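# Upright a sideways gift box and open its lid

## Task

A closed gift box is lying on one side on the table. Turn it so it rests on its bottom, then open it until the lid is roughly upright or tipped back past upright. Magnets you cannot see keep the lid's flap closed. The box must stay on the table and stay in that state once the robot lets go.

## Robot and tools

Robot: a single six-joint arm (shoulder pan, shoulder lift, elbow, wrist 1-3) with a right robotic hand of sixteen motors: index, middle and ring fingers plus a thumb, four hinges each. Its base sits at (0, 0, +0.048) m in the scene frame and is tilted only slightly. The scene frame's origin is on the table top under the base, +z is up, and +y is to the left when you face +x. Poses, velocities, targets and camera poses in results use the base frame, and offsets run along its axes. Cameras: cam_high, cam_low, cam_wrist, each 672x504.

Hand point: it moves with the palm. Its +z runs along straight fingers toward the tips, +x crosses the palm away from the thumb, and +y points out of the palm face (the face is at y = -0.062 m). Straight fingertips reach about 0.139 m beyond the knuckles, which sit at z = -0.017 m. A rigid mast near the wrist on the palm side (x +0.05 to +0.10, z -0.16 to -0.11, up to y = +0.06 m) can strike things. Fingertips have rubber caps; the rest is hard plastic.

execute_actions(actions, cameras): actions is a list of actions. Each action is a list of up to 15 rows, one per 1/30 s step; a shorter list repeats its last row to fill 0.5 s. A row holds 24 numbers, each from -1 to 1. First come dx, dy, dz, rx, ry, rz: an offset, not a pose, measured from the Hand target as it stood when that action began. Every row in an action counts from that same start. The axes are the base frame's, 1.0 equals 0.6 m or 180 degrees, and rx, ry, rz form one rotation vector turning about the Hand target's position. An all-zero row re-requests the current target; repeating a nonzero offset moves further. Next come sixteen hinge goals in this fixed order: index_mcp, index_abd, index_pip, index_dip, middle_mcp, middle_abd, middle_pip, middle_dip, ring_mcp, ring_abd, ring_pip, ring_dip, thumb_cmc, thumb_axl, thumb_mcp, thumb_ipl. Each maps linearly between the hinge's two stops; toward -1 curls a finger toward the palm (_mcp, _pip, _dip), swings it away from the thumb (_abd), or brings the thumb round in front of the palm (thumb_cmc). Straight values: _mcp +0.75, _abd 0.00, _pip +0.58, _dip +0.70, thumb_cmc +0.71, thumb_axl +0.68, thumb_mcp +0.23, thumb_ipl +0.17. Last come current_limit (-1 gives 0 mA, +1 gives 550 mA, floor 11 mA; start value +0.4) and speed (hinge rate (speed+1)/2 of 8.5 rad/s; start -0.6). These persist until changed. To keep the hand unchanged, resend the last hand numbers; at a scene's start, read them from a result first. cameras: list of names, ["all"], or []; by default images come only when actions is empty.

move(target, speed, blend, stop_force, zero, blocking, cameras): drives the hand point in a straight line. target is one 24-number row, or up to 15 rows, laid out as above; all pose parts are offsets from the Hand target at the call's start, never chained from the previous row. speed is the path's top rate in m/s (0.002 to 3.6, default 0.25; rotation up to twice that in rad/s), one value or one per row. blend (m) rounds corners between rows; 0 stops at each. stop_force (N, 3 to 120) ends the path when the wrist sensor feels that much push opposing the motion; omit it when backing away from a contact. zero (default true) re-zeroes before the move. blocking=false returns after about 0.5 s while motion continues (not allowed with stop_force). The result ends with a move: line such as done (within 3 mm and 2 degrees), off_target, moving, held or fault, plus which limits acted.

wait(seconds 0-10), stop() to brake a running move, zoom_image(camera, region [x0,y0,x1,y1], at most 504 px per side, of the latest image), zero_wrist_force(), and finished_scene(scene 1 or 2), which is final.

Results: end_effector_position (m) and quat_wxyz, velocities, Hand target (your last commanded pose after clipping; next offsets count from it), joint positions and torques, Wrist force/torque in the hand point's own axes plus the peak since last shown, and per motor hand_goal, hand_measured, hand_current_ma and hand_state (moving, goal, blocked, overload). Readings may be off by a few cm.

Cautions: each step's commanded orientation is clipped to 32 degrees from the measured one. The arm is stiff: aiming even slightly past a firm contact can fault it, and any fault freezes the arm for 10 s. A net outside force near 150 N or joint torque at its limit (wrist joints 24.6 N m, others 132 N m) triggers that. Moves do not avoid obstacles; fast moves overshoot and hit harder. Do not route the path near the arm's own base. A hand motor drawing 495 mA or more for 5 s shuts down for 10 s. Motors heat when holding loads or straining; 85 C brakes the arm for 30-60 s. Never let the box fall off the table, drop it from a height, slam it, or release it while it is still moving.

Each tool is called after "Call:" by a JSON object that holds its "method" and its "body".

## Session

Call:
{"method": "execute_actions", "body": {"actions": []}}

Scene clock: 0.00 s.
end_effector_position=(+0.4439, -0.1227, +0.1603) hand_goal=(+0.754, +0.000, +0.576, +0.696, +0.754, +0.000, +0.576, +0.696, +0.754, +0.000, +0.576, +0.696, +0.714, +0.678, +0.226, +0.168) hand_measured=(+0.754, +0.000, +0.576, +0.696, +0.754, +0.000, +0.576, +0.696, +0.754, +0.000, +0.576, +0.696, +0.714, +0.678, +0.226, +0.168) hand_current_ma=(+0, +0, +0, +0, +0, +0, +0, +0, +0, +0, +0, +0, +0, +0, +0, +0) hand_state=(goal, goal, goal, goal, goal, goal, goal, goal, goal, goal, goal, goal, goal, goal, goal, goal) hand_current_limit=0.40 hand_speed=-0.60 end_effector_quat_wxyz=(-0.076, -0.600, +0.796, +0.029)
Joint positions: [-0.51 -1.297 1.783 -1.941 -1.687 2.917]
Joint velocities: within noise
Joint torques (N m): no reading
Wrist force (N): no reading
Wrist torque (N m): no reading
Wrist force, peak (N): no reading
Hand target: +0.4439, -0.1227, +0.1603; -0.076, -0.600, +0.796, +0.029

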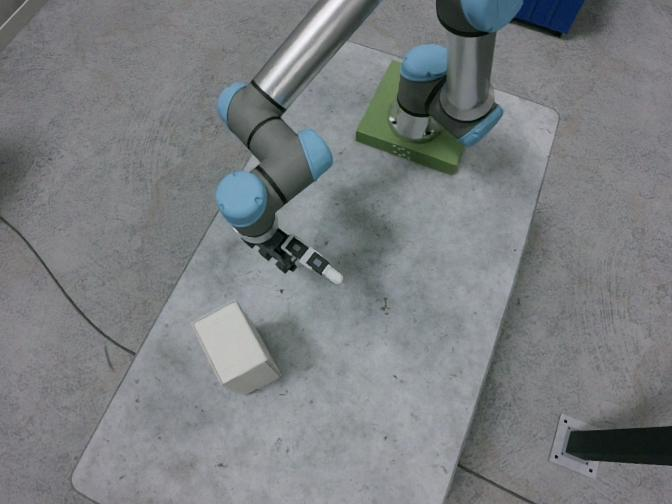

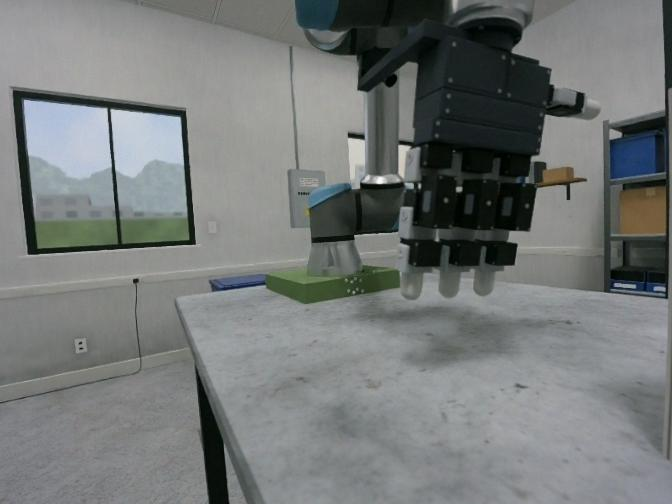

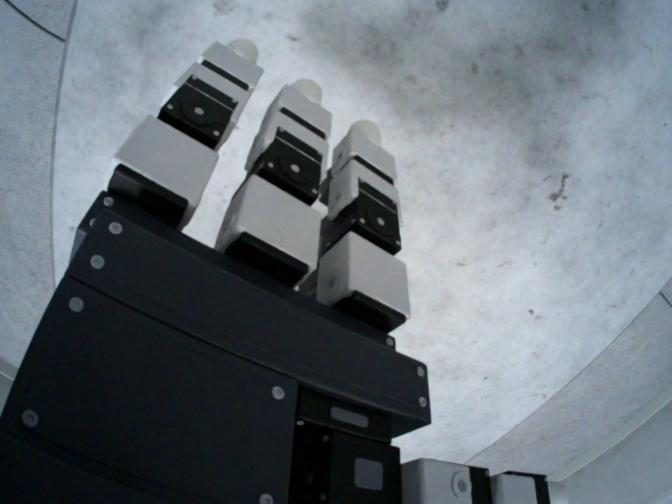

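Call:
{"method": "zoom_image", "body": {"camera": "cam_high", "region": [160, 270, 320, 420]}}

Call:
{"method": "zoom_image", "body": {"camera": "cam_low", "region": [200, 200, 672, 504]}}

Scaled by 3.150.

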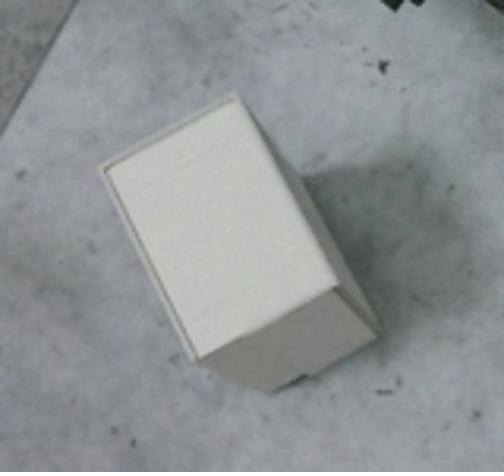

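Scaled by 1.068.

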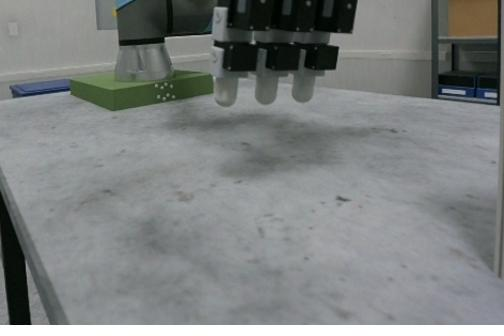

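Call:
{"method": "zoom_image", "body": {"camera": "cam_low", "region": [160, 160, 440, 370]}}

Call:
{"method": "zoom_image", "body": {"camera": "cam_high", "region": [330, 30, 570, 210]}}

Call:
{"method": "zoom_image", "body": {"camera": "cam_high", "region": [200, 150, 360, 310]}}

Call:
{"method": "zoom_image", "body": {"camera": "cam_low", "region": [340, 0, 672, 310]}}

Scaled by 1.800.

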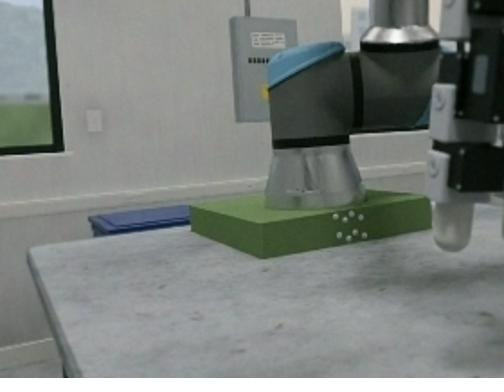

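Scaled by 2.100.

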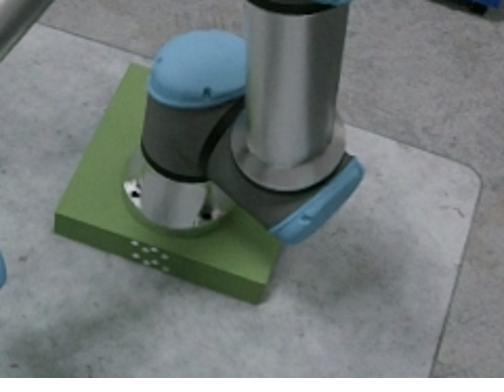

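Scaled by 3.150.

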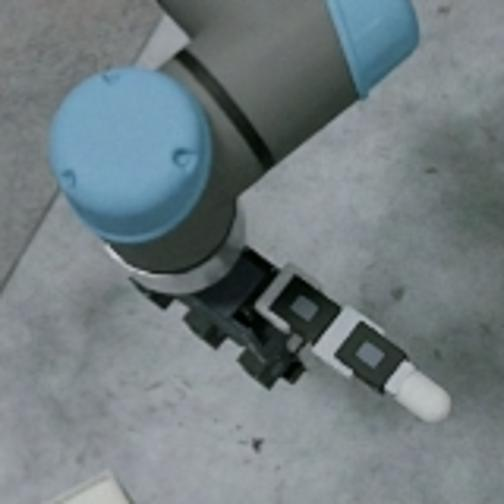

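Scaled by 1.518.

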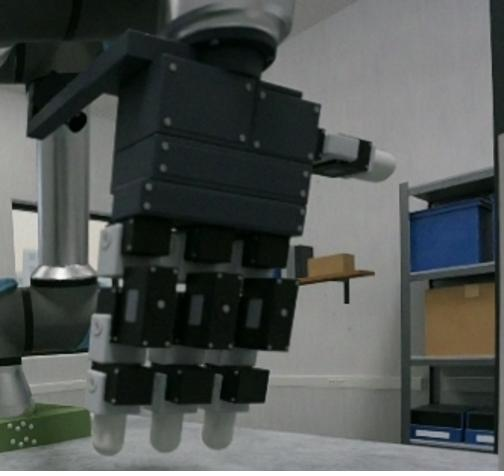

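Call:
{"method": "zoom_image", "body": {"camera": "cam_low", "region": [560, 0, 672, 504]}}

Call:
{"method": "zoom_image", "body": {"camera": "cam_high", "region": [420, 350, 672, 504]}}

Call:
{"method": "zoom_image", "body": {"camera": "cam_high", "region": [180, 290, 300, 400]}}

Scaled by 1.000.

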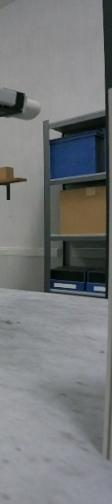

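Scaled by 2.000.

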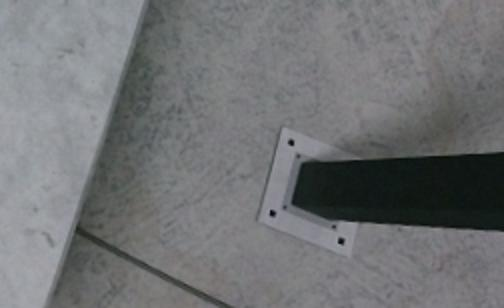

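Scaled by 4.200.

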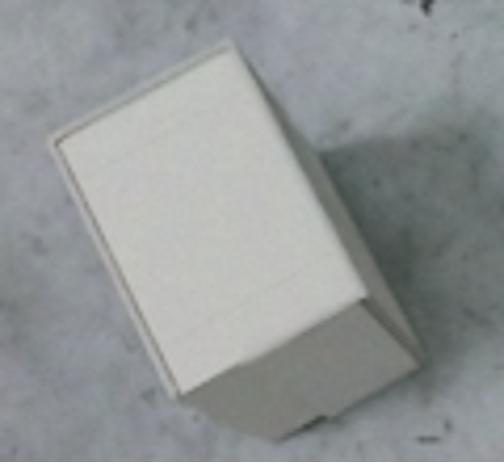

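Call:
{"method": "move", "body": {"target": [[0.12, 0.18, 0.1695, 0.016, 0.002, 0.20, 0.754, 0.0, 0.576, 0.696, 0.754, 0.0, 0.576, 0.696, 0.754, 0.0, 0.576, 0.696, 0.714, 0.678, 0.226, 0.168, 0.4, -0.6], [0.4617, 0.411, 0.1695, 0.0728, 0.0073, 0.8818, 0.754, 0.0, 0.576, 0.696, 0.754, 0.0, 0.576, 0.696, 0.754, 0.0, 0.576, 0.696, 0.714, 0.678, 0.226, 0.168, 0.4, -0.6]], "speed": 0.5, "blend": [0.05, 0], "cameras": ["all"]}}

Scene clock: 74.77 s.
end_effector_position=(+0.7209, +0.1240, +0.2619) hand_goal=(+0.754, +0.000, +0.576, +0.696, +0.754, +0.000, +0.576, +0.696, +0.754, +0.000, +0.576, +0.696, +0.714, +0.678, +0.226, +0.168) hand_measured=(+0.754, +0.000, +0.576, +0.696, +0.754, +0.000, +0.576, +0.696, +0.754, +0.000, +0.576, +0.696, +0.714, +0.678, +0.224, +0.168) hand_current_ma=(+0, +0, +0, +0, +0, +0, +0, +0, +0, +0, +0, +0, +0, +0, -1, +0) hand_state=(goal, goal, goal, goal, goal, goal, goal, goal, goal, goal, goal, goal, goal, goal, goal, goal) hand_current_limit=0.40 hand_speed=-0.60 end_effector_quat_wxyz=(+0.000, +0.894, +0.448, +0.000) end_effector_velocity=(+0.000, +0.000, +0.001) end_effector_angular_velocity=(+0.000, -0.002, +0.005)
Joint positions: [0.089 -1.102 1.23 -1.699 -1.571 0.73]
Joint velocities: [0 -0.001 0 -0.001 0 -0.005]
Joint torques (N m): [-13.95 -55.93 -17.29 -3.96 -2.45 -1.5]
Wrist force (N): [0.0 0.2 0.3]
Wrist torque (N m): [-0.05 -0.01 0.01]
Wrist force, peak (N): [1.7 0.7 1.3]
Hand target: +0.7209, +0.1239, +0.2620; +0.000, +0.894, +0.448, +0.000
Off the commanded pose: 0.000 m, 0 deg.
move: done

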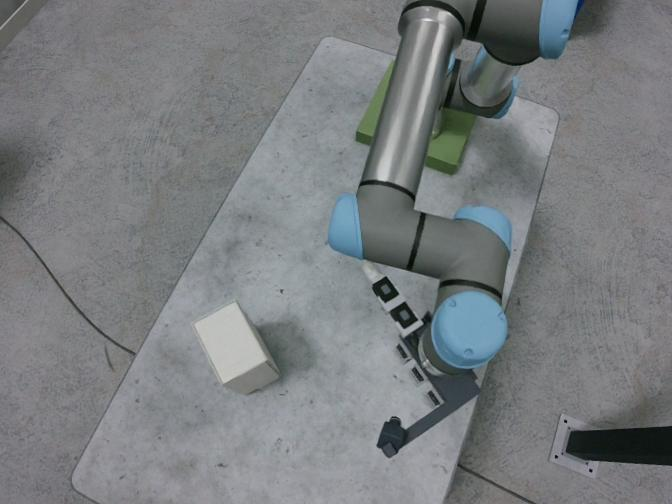

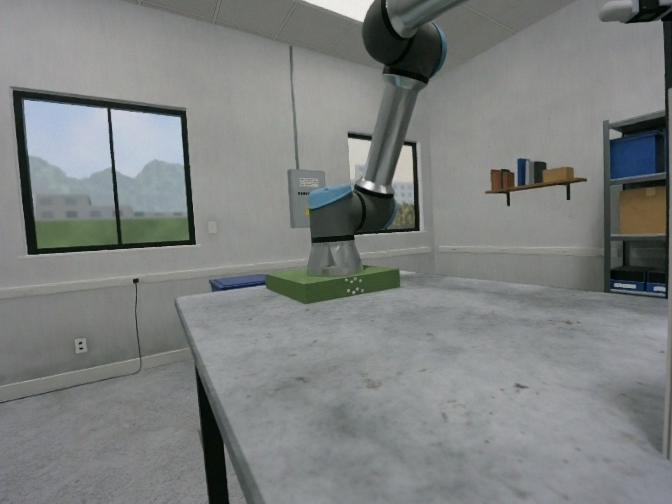

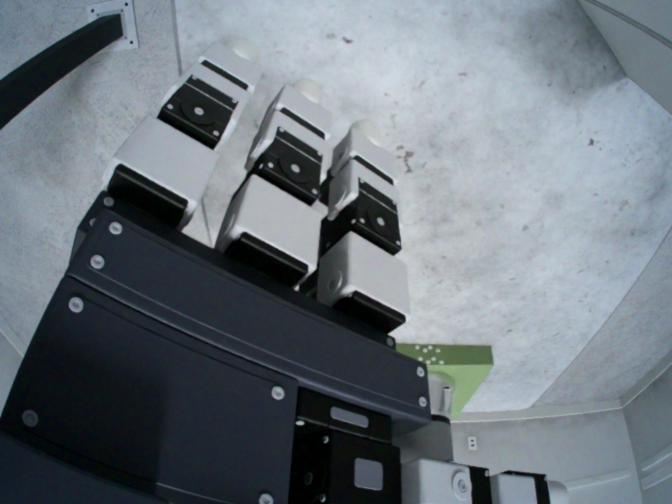

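Call:
{"method": "move", "body": {"target": [0.095, -0.02, 0.0, 0.0, 0.0, 0.278, 0.754, 0.0, 0.576, 0.696, 0.754, 0.0, 0.576, 0.696, 0.754, 0.0, 0.576, 0.696, 0.714, 0.678, 0.226, 0.168, 0.4, -0.6], "speed": 0.5, "cameras": ["cam_wrist"]}}

Call:
{"method": "zoom_image", "body": {"camera": "cam_wrist", "region": [360, 0, 672, 300]}}

Scene clock: 80.73 s.
end_effector_position=(+0.7780, +0.1118, +0.2619) hand_goal=(+0.754, +0.000, +0.576, +0.696, +0.754, +0.000, +0.576, +0.696, +0.754, +0.000, +0.576, +0.696, +0.714, +0.678, +0.226, +0.168) hand_measured=(+0.754, +0.000, +0.576, +0.696, +0.754, +0.000, +0.576, +0.696, +0.754, +0.000, +0.576, +0.696, +0.714, +0.678, +0.224, +0.168) hand_current_ma=(+0, +0, +0, +0, +0, +0, +0, +0, +0, +0, +0, +0, +0, +0, -1, +0) hand_state=(goal, goal, goal, goal, goal, goal, goal, goal, goal, goal, goal, goal, goal, goal, goal, goal) hand_current_limit=0.40 hand_speed=-0.60 end_effector_quat_wxyz=(+0.000, +0.621, +0.784, +0.000) end_effector_velocity=(+0.000, +0.000, +0.000) end_effector_angular_velocity=(+0.000, +0.000, +0.005)
Joint positions: [-0.028 -1.087 1.208 -1.692 -1.57 -0.259]
Joint velocities: [-0.001 0 0 0 0 -0.006]
Joint torques (N m): [13.34 -56.77 -18.01 -4.14 0.11 -1.67]
Wrist force (N): [0.1 0.2 0.3]
Wrist torque (N m): [-0.05 -0.02 0.01]
Wrist force, peak (N): [-0.4 0.8 0.2]
Hand target: +0.7779, +0.1119, +0.2620; +0.000, +0.621, +0.784, +0.000
Off the commanded pose: 0.000 m, 0 deg.
move: done
Images, in order (width x height): cam_wrist 672x504.

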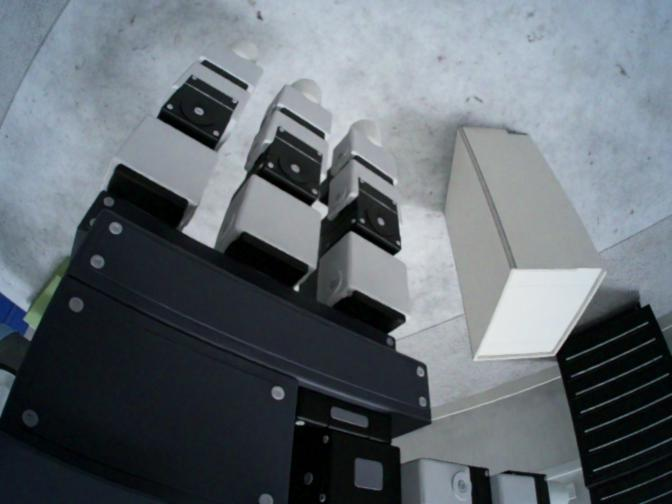

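Scaled by 1.615 from the camera's 672x504 image, which has a finer 960x720 frame.

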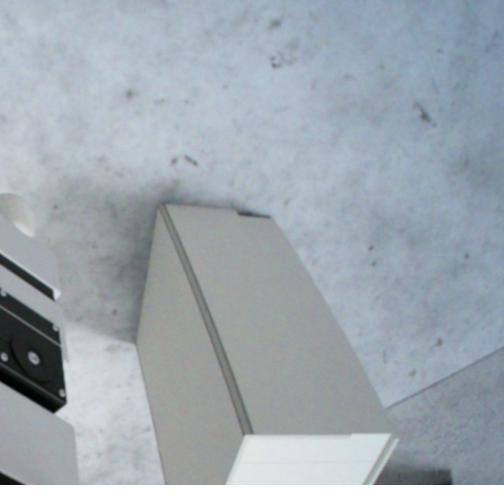

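Call:
{"method": "zoom_image", "body": {"camera": "cam_wrist", "region": [440, 110, 620, 245]}}

Call:
{"method": "zoom_image", "body": {"camera": "cam_wrist", "region": [440, 240, 620, 375]}}

Scaled by 2.800 from the camera's 672x504 image, which has a finer 960x720 frame.

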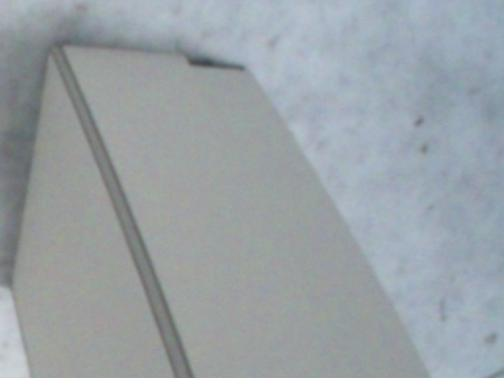

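Scaled by 2.800 from the camera's 672x504 image, which has a finer 960x720 frame.

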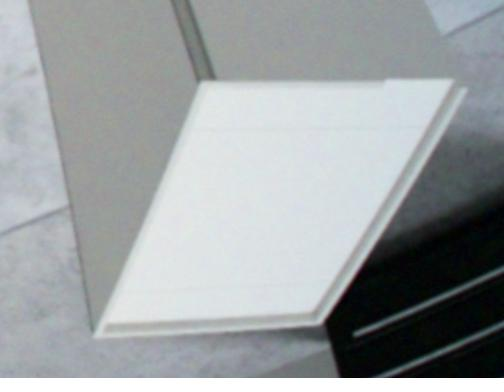

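Call:
{"method": "move", "body": {"target": [[-0.197, -0.187, 0.23, 0.0, 0.0, 0.7067, 0.616, 0.0, -0.299, 0.551, 0.616, 0.0, -0.299, 0.551, 0.616, 0.0, -0.299, 0.551, -0.571, 0.678, 0.449, 0.168, 0.4, -0.6], [0.01, -0.494, 0.0742, -0.5766, 0.1357, 0.5308, 0.616, 0.0, -0.299, 0.551, 0.616, 0.0, -0.299, 0.551, 0.616, 0.0, -0.299, 0.551, -0.571, 0.678, 0.449, 0.168, 0.4, -0.6]], "speed": 0.5, "blend": [0.05, 0], "cameras": ["all"]}}

Scene clock: 221.07 s.
end_effector_position=(+0.7839, -0.1846, +0.3066) hand_goal=(+0.616, +0.000, -0.298, +0.552, +0.616, +0.000, -0.298, +0.552, +0.616, +0.000, -0.298, +0.552, -0.570, +0.678, +0.450, +0.168) hand_measured=(+0.610, +0.000, -0.296, +0.554, +0.608, +0.000, -0.296, +0.554, +0.610, +0.000, -0.296, +0.554, -0.568, +0.678, +0.444, +0.168) hand_current_ma=(-2, +0, +0, +0, -2, +0, +0, +0, -2, +0, +0, +0, +0, +0, -2, +0) hand_state=(goal, goal, goal, goal, goal, goal, goal, goal, goal, goal, goal, goal, goal, goal, goal, goal) hand_current_limit=0.40 hand_speed=-0.60 end_effector_quat_wxyz=(+0.300, -0.300, +0.641, -0.640) end_effector_velocity=(+0.000, +0.002, +0.001) end_effector_angular_velocity=(-0.002, -0.005, +0.003)
Joint positions: [-0.318 -0.939 1.513 -3.714 -1.947 -3.141]
Joint velocities: [0.002 0.001 0.001 -0.007 0 0]
Joint torques (N m): [13.9 -39.65 -15.73 -3.25 -2.38 -1.03]
Wrist force (N): [0.7 0.8 -0.2]
Wrist torque (N m): [0.03 0.09 0.29]
Wrist force, peak (N): [1.3 2.0 0.1]
Hand target: +0.7839, -0.1845, +0.3065; +0.300, -0.300, +0.641, -0.640
Off the commanded pose: 0.000 m, 0 deg.
move: done

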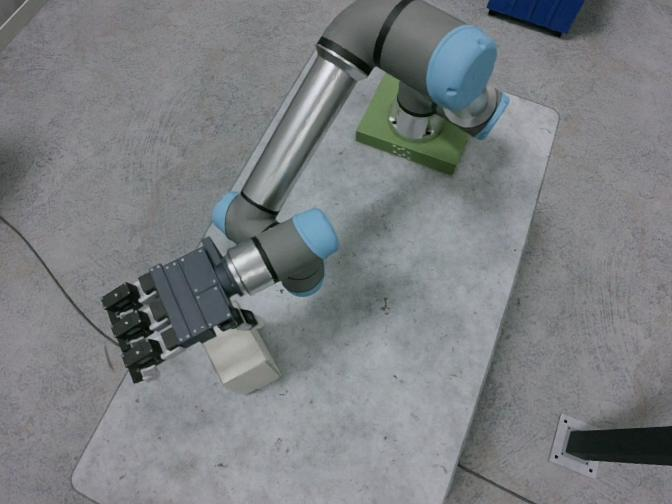

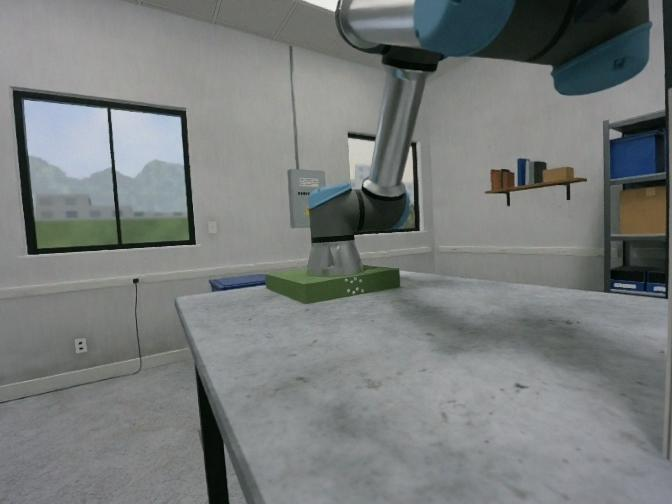

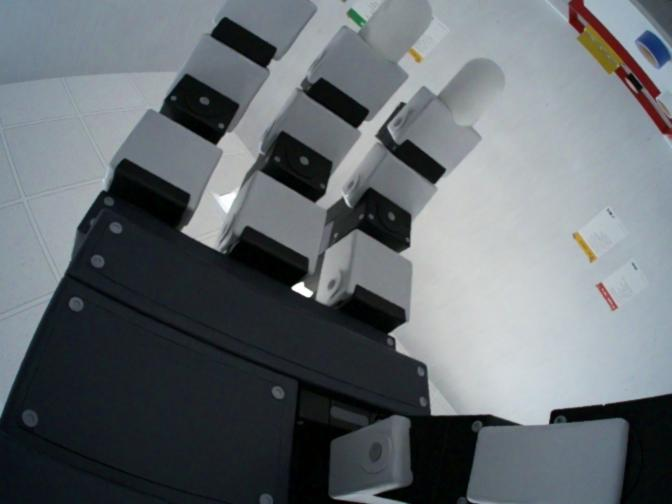

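Call:
{"method": "zoom_image", "body": {"camera": "cam_high", "region": [90, 220, 290, 400]}}

Scaled by 2.520.

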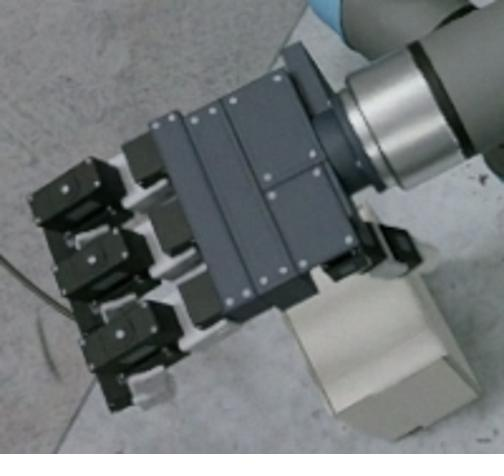

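Call:
{"method": "move", "body": {"target": [-0.05, 0.012, -0.07, 0.0, 0.0, 0.0, 0.89, 0.0, -0.153, 0.551, 0.89, 0.0, -0.153, 0.551, 0.89, 0.0, -0.153, 0.551, -0.571, 0.678, 0.449, 0.168, 0.4, -0.6], "speed": 0.3, "cameras": ["cam_high"]}}

Call:
{"method": "zoom_image", "body": {"camera": "cam_high", "region": [110, 230, 310, 410]}}

Scene clock: 238.40 s.
end_effector_position=(+0.7540, -0.1773, +0.2646) hand_goal=(+0.890, +0.000, -0.152, +0.552, +0.890, +0.000, -0.152, +0.552, +0.890, +0.000, -0.152, +0.552, -0.570, +0.678, +0.450, +0.168) hand_measured=(+0.870, +0.000, -0.158, +0.554, +0.868, +0.000, -0.158, +0.554, +0.868, +0.000, -0.156, +0.554, -0.568, +0.678, +0.444, +0.168) hand_current_ma=(-13, +0, -1, +0, -16, +0, -1, +0, -14, +0, -1, +0, +0, +0, -2, +0) hand_state=(blocked, goal, goal, goal, blocked, goal, goal, goal, blocked, goal, goal, goal, goal, goal, goal, goal) hand_current_limit=0.40 hand_speed=-0.60 end_effector_quat_wxyz=(+0.300, -0.300, +0.641, -0.640)
Joint positions: [-0.323 -0.939 1.647 -3.848 -1.942 -3.141]
Joint torques (N m): [-8.76 -38.79 -19.77 -1.46 -0.07 -1.15]
Wrist force (N): [0.6 0.9 -0.2]
Wrist torque (N m): [0.03 0.10 0.27]
Wrist force, peak (N): [1.1 1.9 -0.7]
Hand target: +0.7539, -0.1773, +0.2645; +0.300, -0.300, +0.641, -0.640
Off the commanded pose: 0.000 m, 0 deg.
move: done
Images, in order (width x height): cam_high 672x504.

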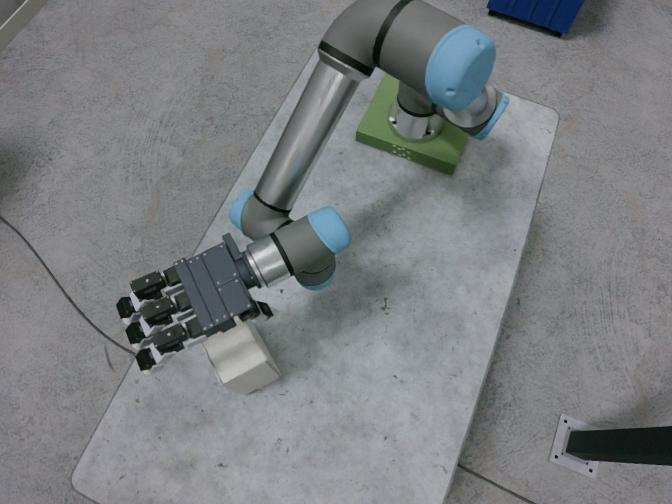

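Scaled by 2.520.

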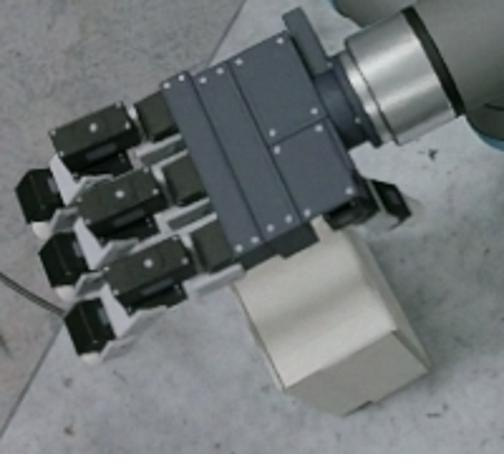

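Call:
{"method": "move", "body": {"target": [[0.0188, 0.0385, 0.0, 0.0, 0.0, 0.0, 0.89, 0.0, -0.153, 0.551, 0.89, 0.0, -0.153, 0.551, 0.89, 0.0, -0.153, 0.551, -0.571, 0.678, 0.449, 0.168, 0.4, -0.6], [0.0188, 0.0385, -0.175, 0.0, 0.0, 0.0, 0.89, 0.0, -0.153, 0.551, 0.89, 0.0, -0.153, 0.551, 0.89, 0.0, -0.153, 0.551, -0.571, 0.678, 0.449, 0.168, 0.4, -0.6]], "speed": 0.07, "stop_force": 5, "cameras": ["cam_high", "cam_wrist"]}}

Call:
{"method": "zoom_image", "body": {"camera": "cam_high", "region": [110, 230, 310, 410]}}

Scene clock: 246.27 s.
end_effector_position=(+0.7652, -0.1542, +0.1595) hand_goal=(+0.890, +0.000, -0.152, +0.552, +0.890, +0.000, -0.152, +0.552, +0.890, +0.000, -0.152, +0.552, -0.570, +0.678, +0.450, +0.168) hand_measured=(+0.870, +0.000, -0.158, +0.554, +0.868, +0.000, -0.158, +0.554, +0.868, +0.000, -0.156, +0.554, -0.568, +0.678, +0.444, +0.168) hand_current_ma=(-13, +0, -1, +0, -16, +0, -1, +0, -14, +0, -1, +0, +0, +0, -2, +0) hand_state=(blocked, goal, goal, goal, blocked, goal, goal, goal, blocked, goal, goal, goal, goal, goal, goal, goal) hand_current_limit=0.40 hand_speed=-0.60 end_effector_quat_wxyz=(+0.300, -0.300, +0.641, -0.640)
Joint positions: [-0.277 -0.744 1.636 -4.031 -1.988 -3.141]
Joint torques (N m): [-12.16 -60.03 -23.13 -1.61 1.52 -1.27]
Wrist force (N): [0.6 0.7 0.1]
Wrist torque (N m): [-0.03 0.10 0.26]
Wrist force, peak (N): [0.5 2.0 0.0]
Hand target: +0.7652, -0.1542, +0.1595; +0.300, -0.300, +0.641, -0.640
Off the commanded pose: 0.000 m, 0 deg.
move: done
Images, in order (width x height): cam_high 672x504, cam_wrist 672x504.

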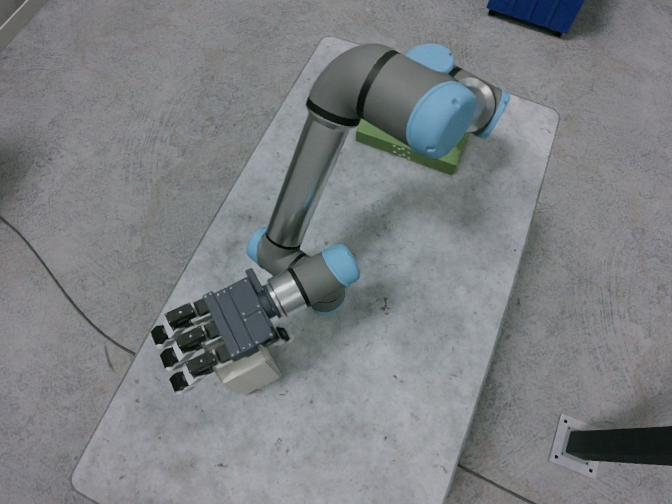

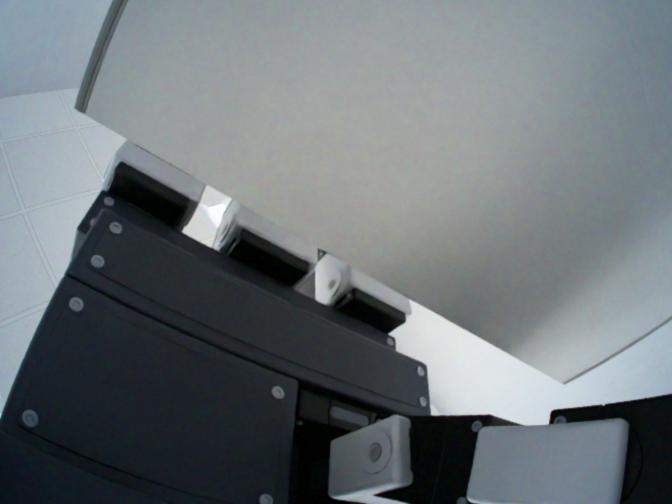

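Scaled by 2.520.

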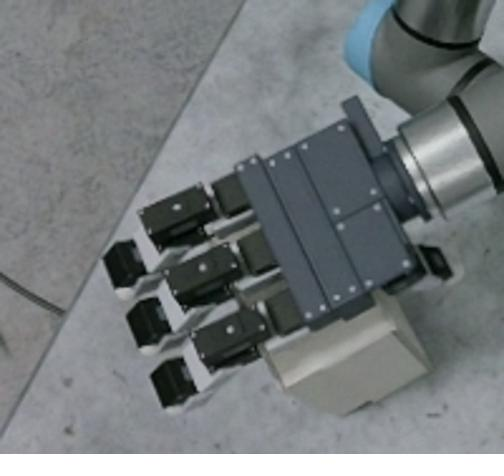

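Call:
{"method": "execute_actions", "body": {"actions": [[[0,0,0,0,0,0, 0.137, 0.0, -0.299, 0.551, 0.137, 0.0, -0.299, 0.551, 0.137, 0.0, -0.299, 0.551, -0.571, 0.678, 0.449, 0.168, -0.6, -0.88]], [[0,0,0,0,0,0, 0.137, 0.0, -0.299, 0.551, 0.137, 0.0, -0.299, 0.551, 0.137, 0.0, -0.299, 0.551, -0.571, 0.678, 0.449, 0.168, -0.6, -0.88]], [[0,0,0,0,0,0, 0.137, 0.0, -0.299, 0.551, 0.137, 0.0, -0.299, 0.551, 0.137, 0.0, -0.299, 0.551, -0.571, 0.678, 0.449, 0.168, -0.6, -0.88]], [[0,0,0,0,0,0, 0.137, 0.0, -0.299, 0.551, 0.137, 0.0, -0.299, 0.551, 0.137, 0.0, -0.299, 0.551, -0.571, 0.678, 0.449, 0.168, -0.6, -0.88]]], "cameras": ["cam_high"]}}

Call:
{"method": "zoom_image", "body": {"camera": "cam_high", "region": [110, 230, 310, 410]}}

Scene clock: 254.47 s.
end_effector_position=(+0.7652, -0.1542, +0.1596) hand_goal=(+0.138, +0.000, -0.298, +0.552, +0.138, +0.000, -0.298, +0.552, +0.138, +0.000, -0.298, +0.552, -0.570, +0.678, +0.450, +0.168) hand_measured=(+0.262, +0.000, -0.282, +0.554, +0.264, +0.000, -0.286, +0.554, +0.264, +0.000, -0.286, +0.554, -0.568, +0.678, +0.454, +0.168) hand_current_ma=(+110, +0, +7, +0, +110, +0, +5, +0, +110, +0, +4, +0, +0, +0, +1, +0) hand_state=(blocked, goal, goal, goal, blocked, goal, goal, goal, blocked, goal, goal, goal, goal, goal, goal, goal) hand_current_limit=-0.60 hand_speed=-0.88 end_effector_quat_wxyz=(+0.300, -0.300, +0.641, -0.640)
Joint positions: [-0.277 -0.744 1.636 -4.031 -1.988 -3.141]
Joint torques (N m): [2.54 -51.21 -12.53 -0.5 -1.37 -1.26]
Wrist force (N): [0.3 -6.7 2.7]
Wrist torque (N m): [0.00 0.04 0.08]
Wrist force, peak (N): [0.3 -6.7 2.7]
Hand target: +0.7652, -0.1542, +0.1595; +0.300, -0.300, +0.641, -0.640
Off the commanded pose: 0.000 m, 0 deg.
Images, in order (width x height): cam_high 672x504.

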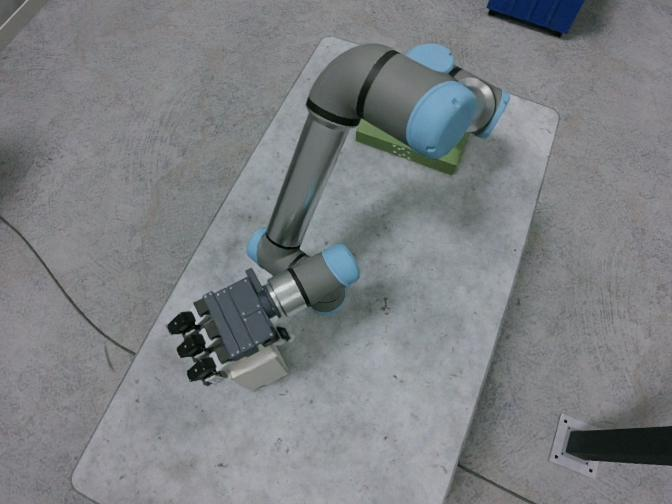

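Scaled by 2.520.

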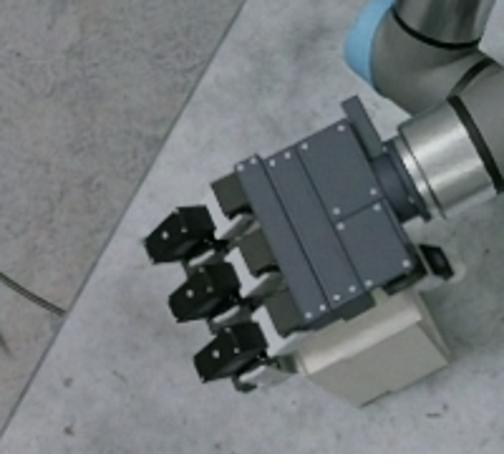

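Call:
{"method": "execute_actions", "body": {"actions": [], "cameras": ["cam_wrist"]}}

Scene clock: 256.77 s.
end_effector_position=(+0.7652, -0.1542, +0.1595) hand_goal=(+0.138, +0.000, -0.298, +0.552, +0.138, +0.000, -0.298, +0.552, +0.138, +0.000, -0.298, +0.552, -0.570, +0.678, +0.450, +0.168) hand_measured=(+0.262, +0.000, -0.282, +0.554, +0.264, +0.000, -0.286, +0.554, +0.264, +0.000, -0.286, +0.554, -0.568, +0.678, +0.454, +0.168) hand_current_ma=(+110, +0, +7, +0, +110, +0, +5, +0, +110, +0, +4, +0, +0, +0, +1, +0) hand_state=(blocked, goal, goal, goal, blocked, goal, goal, goal, blocked, goal, goal, goal, goal, goal, goal, goal) hand_current_limit=-0.60 hand_speed=-0.88 end_effector_quat_wxyz=(+0.300, -0.300, +0.641, -0.640)
Joint positions: [-0.277 -0.744 1.636 -4.031 -1.988 -3.141]
Joint velocities: within noise
Joint torques (N m): [7.92 -39.14 -11.95 0.9 -1.37 -1.23]
Wrist force (N): [0.4 -6.4 2.9]
Wrist torque (N m): [0.00 0.04 0.08]
Wrist force, peak (N): [0.5 -6.8 2.8]
Hand target: +0.7652, -0.1542, +0.1595; +0.300, -0.300, +0.641, -0.640
Off the commanded pose: 0.000 m, 0 deg.
Images, in order (width x height): cam_wrist 672x504.

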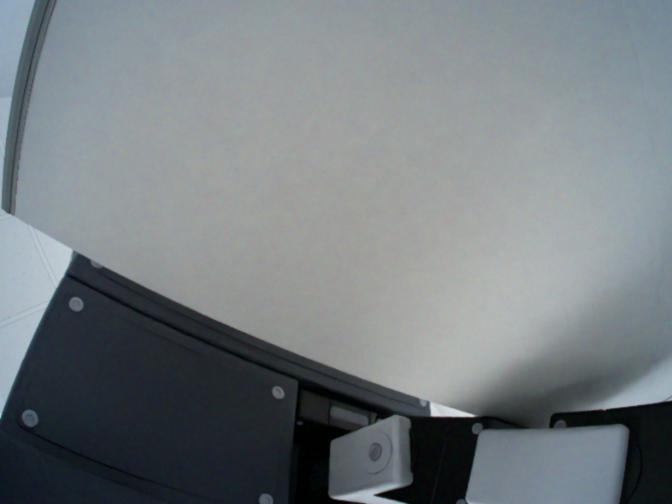

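Call:
{"method": "execute_actions", "body": {"actions": [[[0,0,0,0,0,0, 0.137, 0.0, -0.299, 0.551, 0.137, 0.0, -0.299, 0.551, 0.137, 0.0, -0.299, 0.551, -0.571, 0.678, 0.05, 0.05, -0.6, -0.88]], [[0,0,0,0,0,0, 0.137, 0.0, -0.299, 0.551, 0.137, 0.0, -0.299, 0.551, 0.137, 0.0, -0.299, 0.551, -0.571, 0.678, 0.05, 0.05, -0.6, -0.88]], [[0,0,0,0,0,0, 0.137, 0.0, -0.299, 0.551, 0.137, 0.0, -0.299, 0.551, 0.137, 0.0, -0.299, 0.551, -0.571, 0.678, 0.05, 0.05, -0.6, -0.88]]], "cameras": ["cam_high", "cam_wrist"]}}

Call:
{"method": "zoom_image", "body": {"camera": "cam_high", "region": [110, 230, 310, 410]}}

Scene clock: 261.10 s.
end_effector_position=(+0.7652, -0.1542, +0.1595) hand_goal=(+0.138, +0.000, -0.298, +0.552, +0.138, +0.000, -0.298, +0.552, +0.138, +0.000, -0.298, +0.552, -0.570, +0.678, +0.050, +0.050) hand_measured=(+0.262, +0.000, -0.276, +0.556, +0.264, +0.000, -0.280, +0.556, +0.264, +0.000, -0.282, +0.556, -0.568, +0.678, +0.414, +0.052) hand_current_ma=(+110, +0, +13, +1, +110, +0, +9, +1, +110, +0, +8, +1, +0, +0, +110, +0) hand_state=(blocked, goal, blocked, goal, blocked, goal, goal, goal, blocked, goal, goal, goal, goal, goal, blocked, goal) hand_current_limit=-0.60 hand_speed=-0.88 end_effector_quat_wxyz=(+0.300, -0.300, +0.641, -0.640)
Joint positions: [-0.277 -0.744 1.636 -4.031 -1.988 -3.141]
Joint torques (N m): [11.84 -38.83 -10.24 1.09 -1.37 -1.02]
Wrist force (N): [0.8 -14.6 -1.0]
Wrist torque (N m): [-0.41 -0.05 0.02]
Wrist force, peak (N): [1.1 -14.8 -0.9]
Hand target: +0.7652, -0.1542, +0.1595; +0.300, -0.300, +0.641, -0.640
Off the commanded pose: 0.000 m, 0 deg.
Images, in order (width x height): cam_high 672x504, cam_wrist 672x504.

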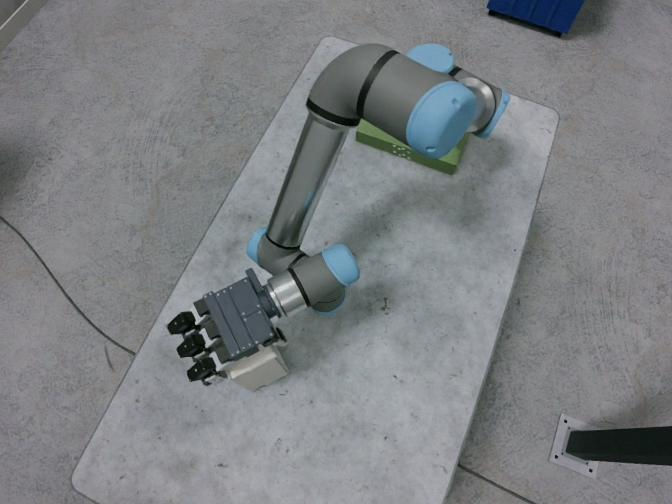

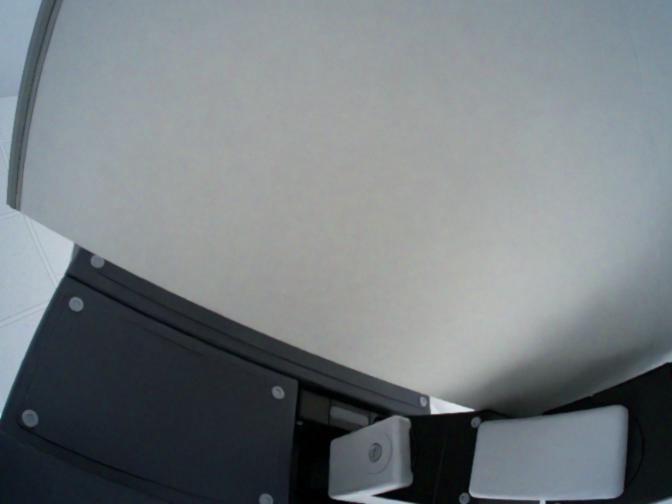

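Scaled by 2.520.

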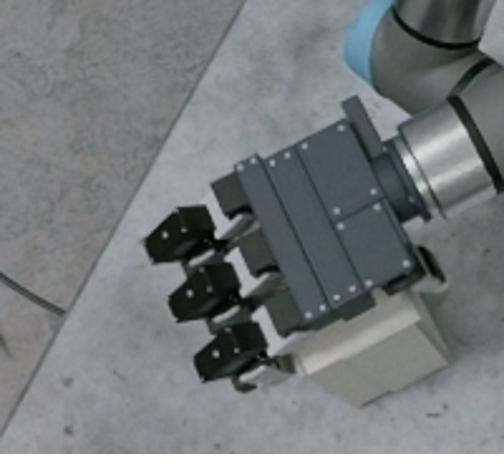

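Call:
{"method": "move", "body": {"target": [0, 0, 0.017, 0.0, 0.0, 0.0, 0.137, 0.0, -0.299, 0.551, 0.137, 0.0, -0.299, 0.551, 0.137, 0.0, -0.299, 0.551, -0.571, 0.678, 0.05, 0.05, -0.4, -0.88], "speed": 0.03, "cameras": ["cam_wrist", "cam_high"]}}

Call:
{"method": "zoom_image", "body": {"camera": "cam_high", "region": [110, 230, 310, 410]}}

Scene clock: 269.93 s.
end_effector_position=(+0.7652, -0.1542, +0.1699) hand_goal=(+0.138, +0.000, -0.298, +0.552, +0.138, +0.000, -0.298, +0.552, +0.138, +0.000, -0.298, +0.552, -0.570, +0.678, +0.050, +0.050) hand_measured=(+0.250, -0.006, -0.246, +0.578, +0.234, -0.004, -0.258, +0.572, +0.212, -0.002, -0.264, +0.570, -0.554, +0.670, +0.336, +0.052) hand_current_ma=(+165, -1, +59, +19, +165, +0, +40, +12, +125, +0, +28, +10, +7, -3, +165, +1) hand_state=(blocked, goal, blocked, blocked, blocked, goal, blocked, blocked, blocked, goal, blocked, goal, goal, goal, blocked, goal) hand_current_limit=-0.40 hand_speed=-0.88 end_effector_quat_wxyz=(+0.300, -0.300, +0.641, -0.640)
Joint positions: [-0.277 -0.763 1.636 -4.013 -1.988 -3.141]
Joint torques (N m): [12.01 -41.23 -11.28 -3.62 -1.45 -1.03]
Wrist force (N): [0.4 4.2 0.0]
Wrist torque (N m): [0.25 0.13 0.29]
Wrist force, peak (N): [0.9 -14.9 -1.0]
Hand target: +0.7652, -0.1542, +0.1697; +0.300, -0.300, +0.641, -0.640
Off the commanded pose: 0.000 m, 0 deg.
move: done
Images, in order (width x height): cam_high 672x504, cam_wrist 672x504.

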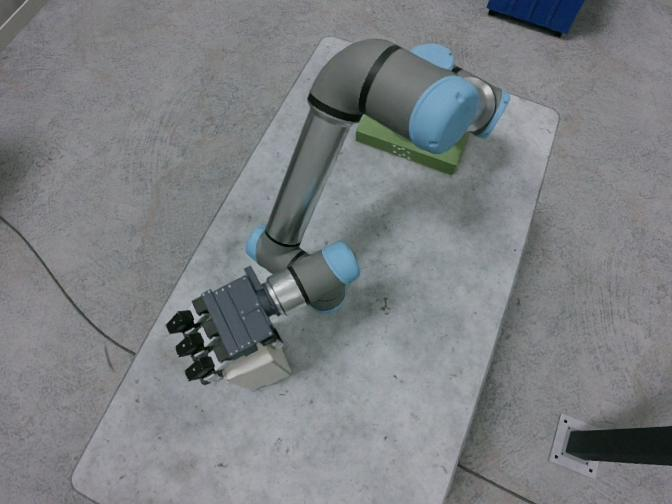

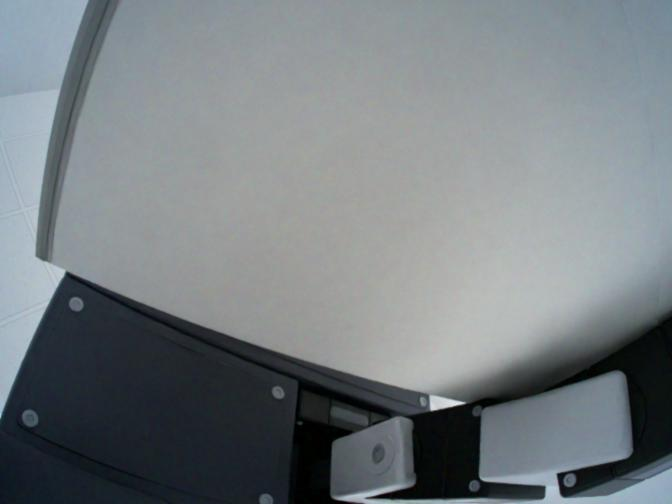

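Scaled by 2.520.

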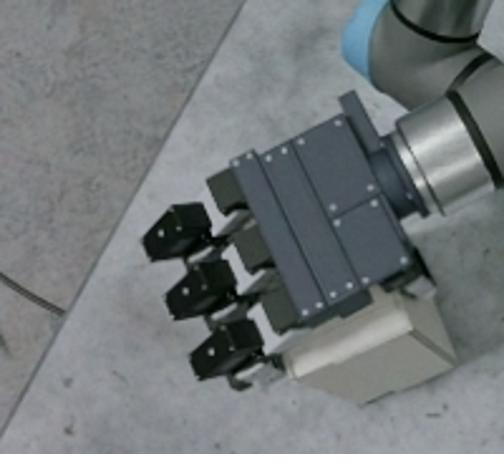

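Call:
{"method": "move", "body": {"target": [0, 0, 0.025, 0.0, 0.0, 0.0, 0.08, 0.0, -0.299, 0.551, 0.08, 0.0, -0.299, 0.551, 0.08, 0.0, -0.299, 0.551, -0.571, 0.678, 0.0, 0.0, 0.1, -0.8], "speed": 0.04, "cameras": ["cam_wrist", "cam_high"]}}

Call:
{"method": "zoom_image", "body": {"camera": "cam_high", "region": [110, 230, 310, 410]}}

Scene clock: 272.40 s.
end_effector_position=(+0.7652, -0.1542, +0.1848) hand_goal=(+0.080, +0.000, -0.298, +0.552, +0.080, +0.000, -0.298, +0.552, +0.080, +0.000, -0.298, +0.552, -0.570, +0.678, +0.000, +0.000) hand_measured=(+0.242, -0.012, -0.238, +0.582, +0.216, -0.006, -0.248, +0.576, +0.184, -0.002, -0.256, +0.574, -0.540, +0.670, +0.336, +0.046) hand_current_ma=(+302, -4, +80, +24, +302, -1, +56, +16, +228, +0, +42, +15, +25, -3, +303, +81) hand_state=(blocked, goal, blocked, blocked, blocked, goal, blocked, blocked, blocked, goal, blocked, blocked, blocked, goal, blocked, blocked) hand_current_limit=0.10 hand_speed=-0.80 end_effector_quat_wxyz=(+0.300, -0.300, +0.641, -0.640) end_effector_velocity=(+0.000, +0.000, -0.001) end_effector_angular_velocity=(+0.000, -0.002, -0.001)
Joint positions: [-0.277 -0.79 1.636 -3.986 -1.988 -3.141]
Joint velocities: [0 0.004 -0.001 -0.005 0 0]
Joint torques (N m): [11.05 -40.03 -25.89 -3.8 -1.42 0.42]
Wrist force (N): [0.5 4.7 -0.2]
Wrist torque (N m): [0.31 0.12 0.30]
Wrist force, peak (N): [0.8 5.8 0.2]
Hand target: +0.7652, -0.1542, +0.1847; +0.300, -0.300, +0.641, -0.640
Off the commanded pose: 0.000 m, 0 deg.
move: done
Images, in order (width x height): cam_high 672x504, cam_wrist 672x504.

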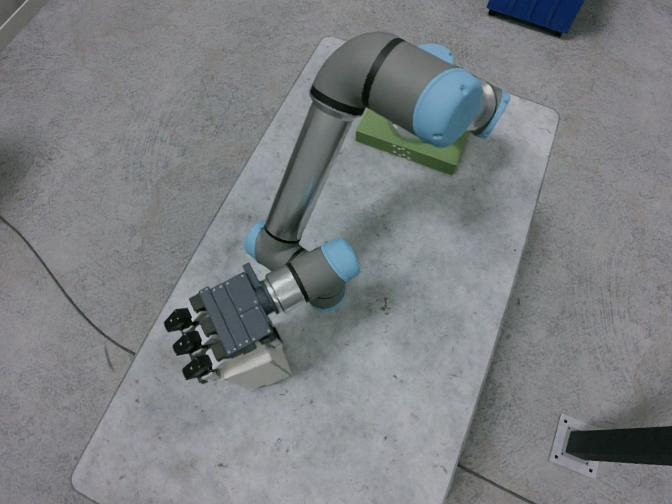

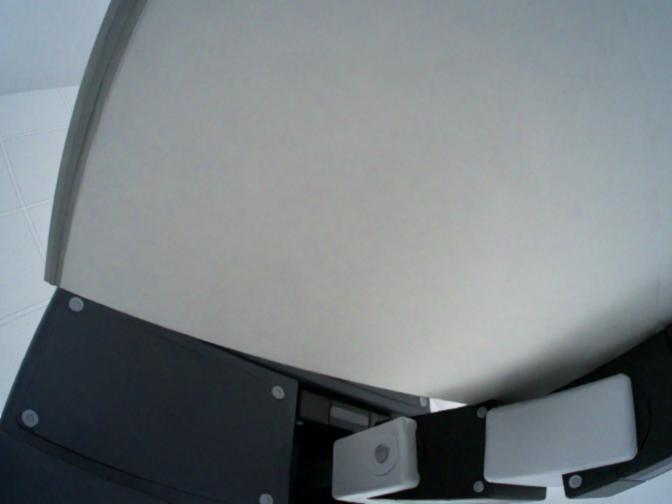

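Scaled by 2.520.

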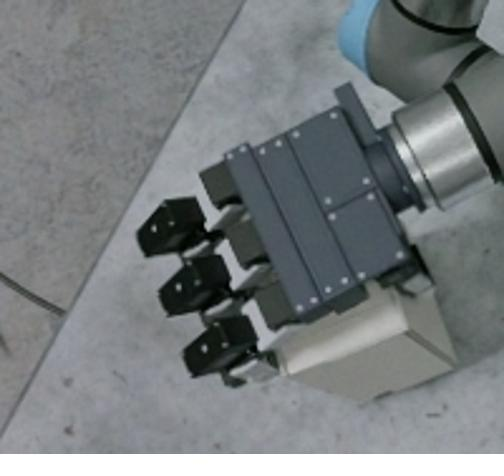

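Call:
{"method": "move", "body": {"target": [-0.3087, 0.1203, 0.0, 0.0, 0.0, 0.2083, 0.08, 0.0, -0.299, 0.551, 0.08, 0.0, -0.299, 0.551, 0.08, 0.0, -0.299, 0.551, -0.571, 0.678, 0.0, 0.0, 0.3, -0.8], "speed": 0.12, "cameras": ["cam_wrist", "cam_high"]}}

Call:
{"method": "zoom_image", "body": {"camera": "cam_high", "region": [160, 170, 400, 390]}}

Scene clock: 288.73 s.
end_effector_position=(+0.5800, -0.0821, +0.1848) hand_goal=(+0.080, +0.000, -0.298, +0.552, +0.080, +0.000, -0.298, +0.552, +0.080, +0.000, -0.298, +0.552, -0.570, +0.678, +0.000, +0.000) hand_measured=(+0.238, -0.012, -0.234, +0.584, +0.212, -0.008, -0.246, +0.578, +0.180, -0.002, -0.254, +0.576, -0.538, +0.670, +0.336, +0.046) hand_current_ma=(+358, -4, +89, +26, +348, -2, +61, +17, +217, +0, +45, +16, +26, -3, +358, +81) hand_state=(blocked, goal, blocked, blocked, blocked, goal, blocked, blocked, blocked, goal, blocked, blocked, blocked, goal, blocked, blocked) hand_current_limit=0.30 hand_speed=-0.80 end_effector_quat_wxyz=(+0.489, -0.490, +0.510, -0.510)
Joint positions: [-0.643 -1.082 2.295 -4.352 -0.968 -3.143]
Joint torques (N m): [11.85 -22.23 -13.54 -0.21 1.48 1.24]
Wrist force (N): [0.7 4.4 -0.3]
Wrist torque (N m): [0.31 0.08 0.39]
Wrist force, peak (N): [-0.1 5.2 0.8]
Hand target: +0.5800, -0.0820, +0.1847; +0.490, -0.490, +0.510, -0.509
Off the commanded pose: 0.000 m, 0 deg.
move: done
Images, in order (width x height): cam_high 672x504, cam_wrist 672x504.

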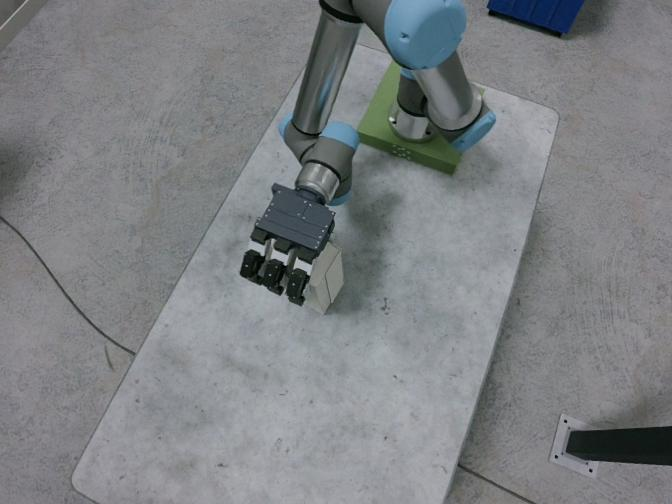

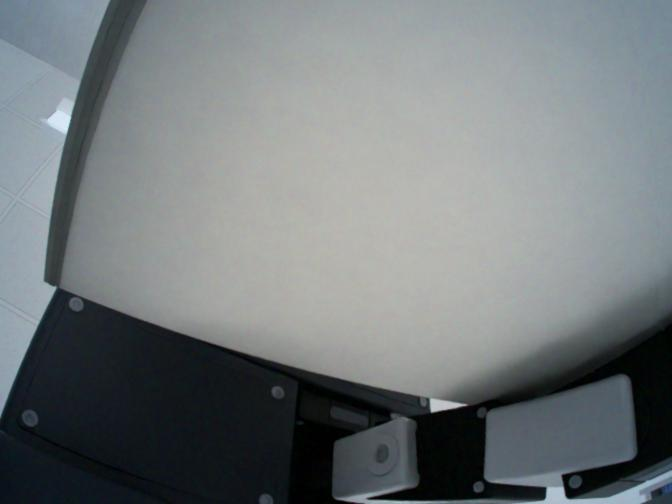

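Scaled by 2.100.

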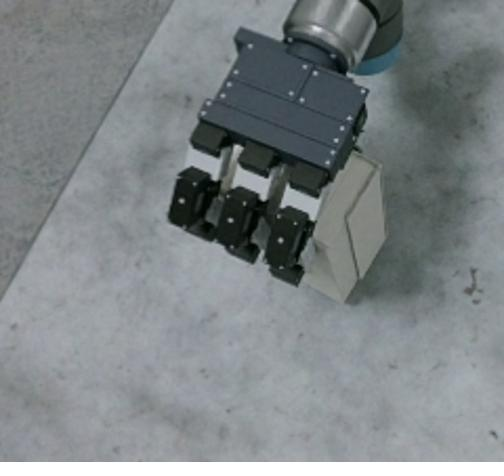

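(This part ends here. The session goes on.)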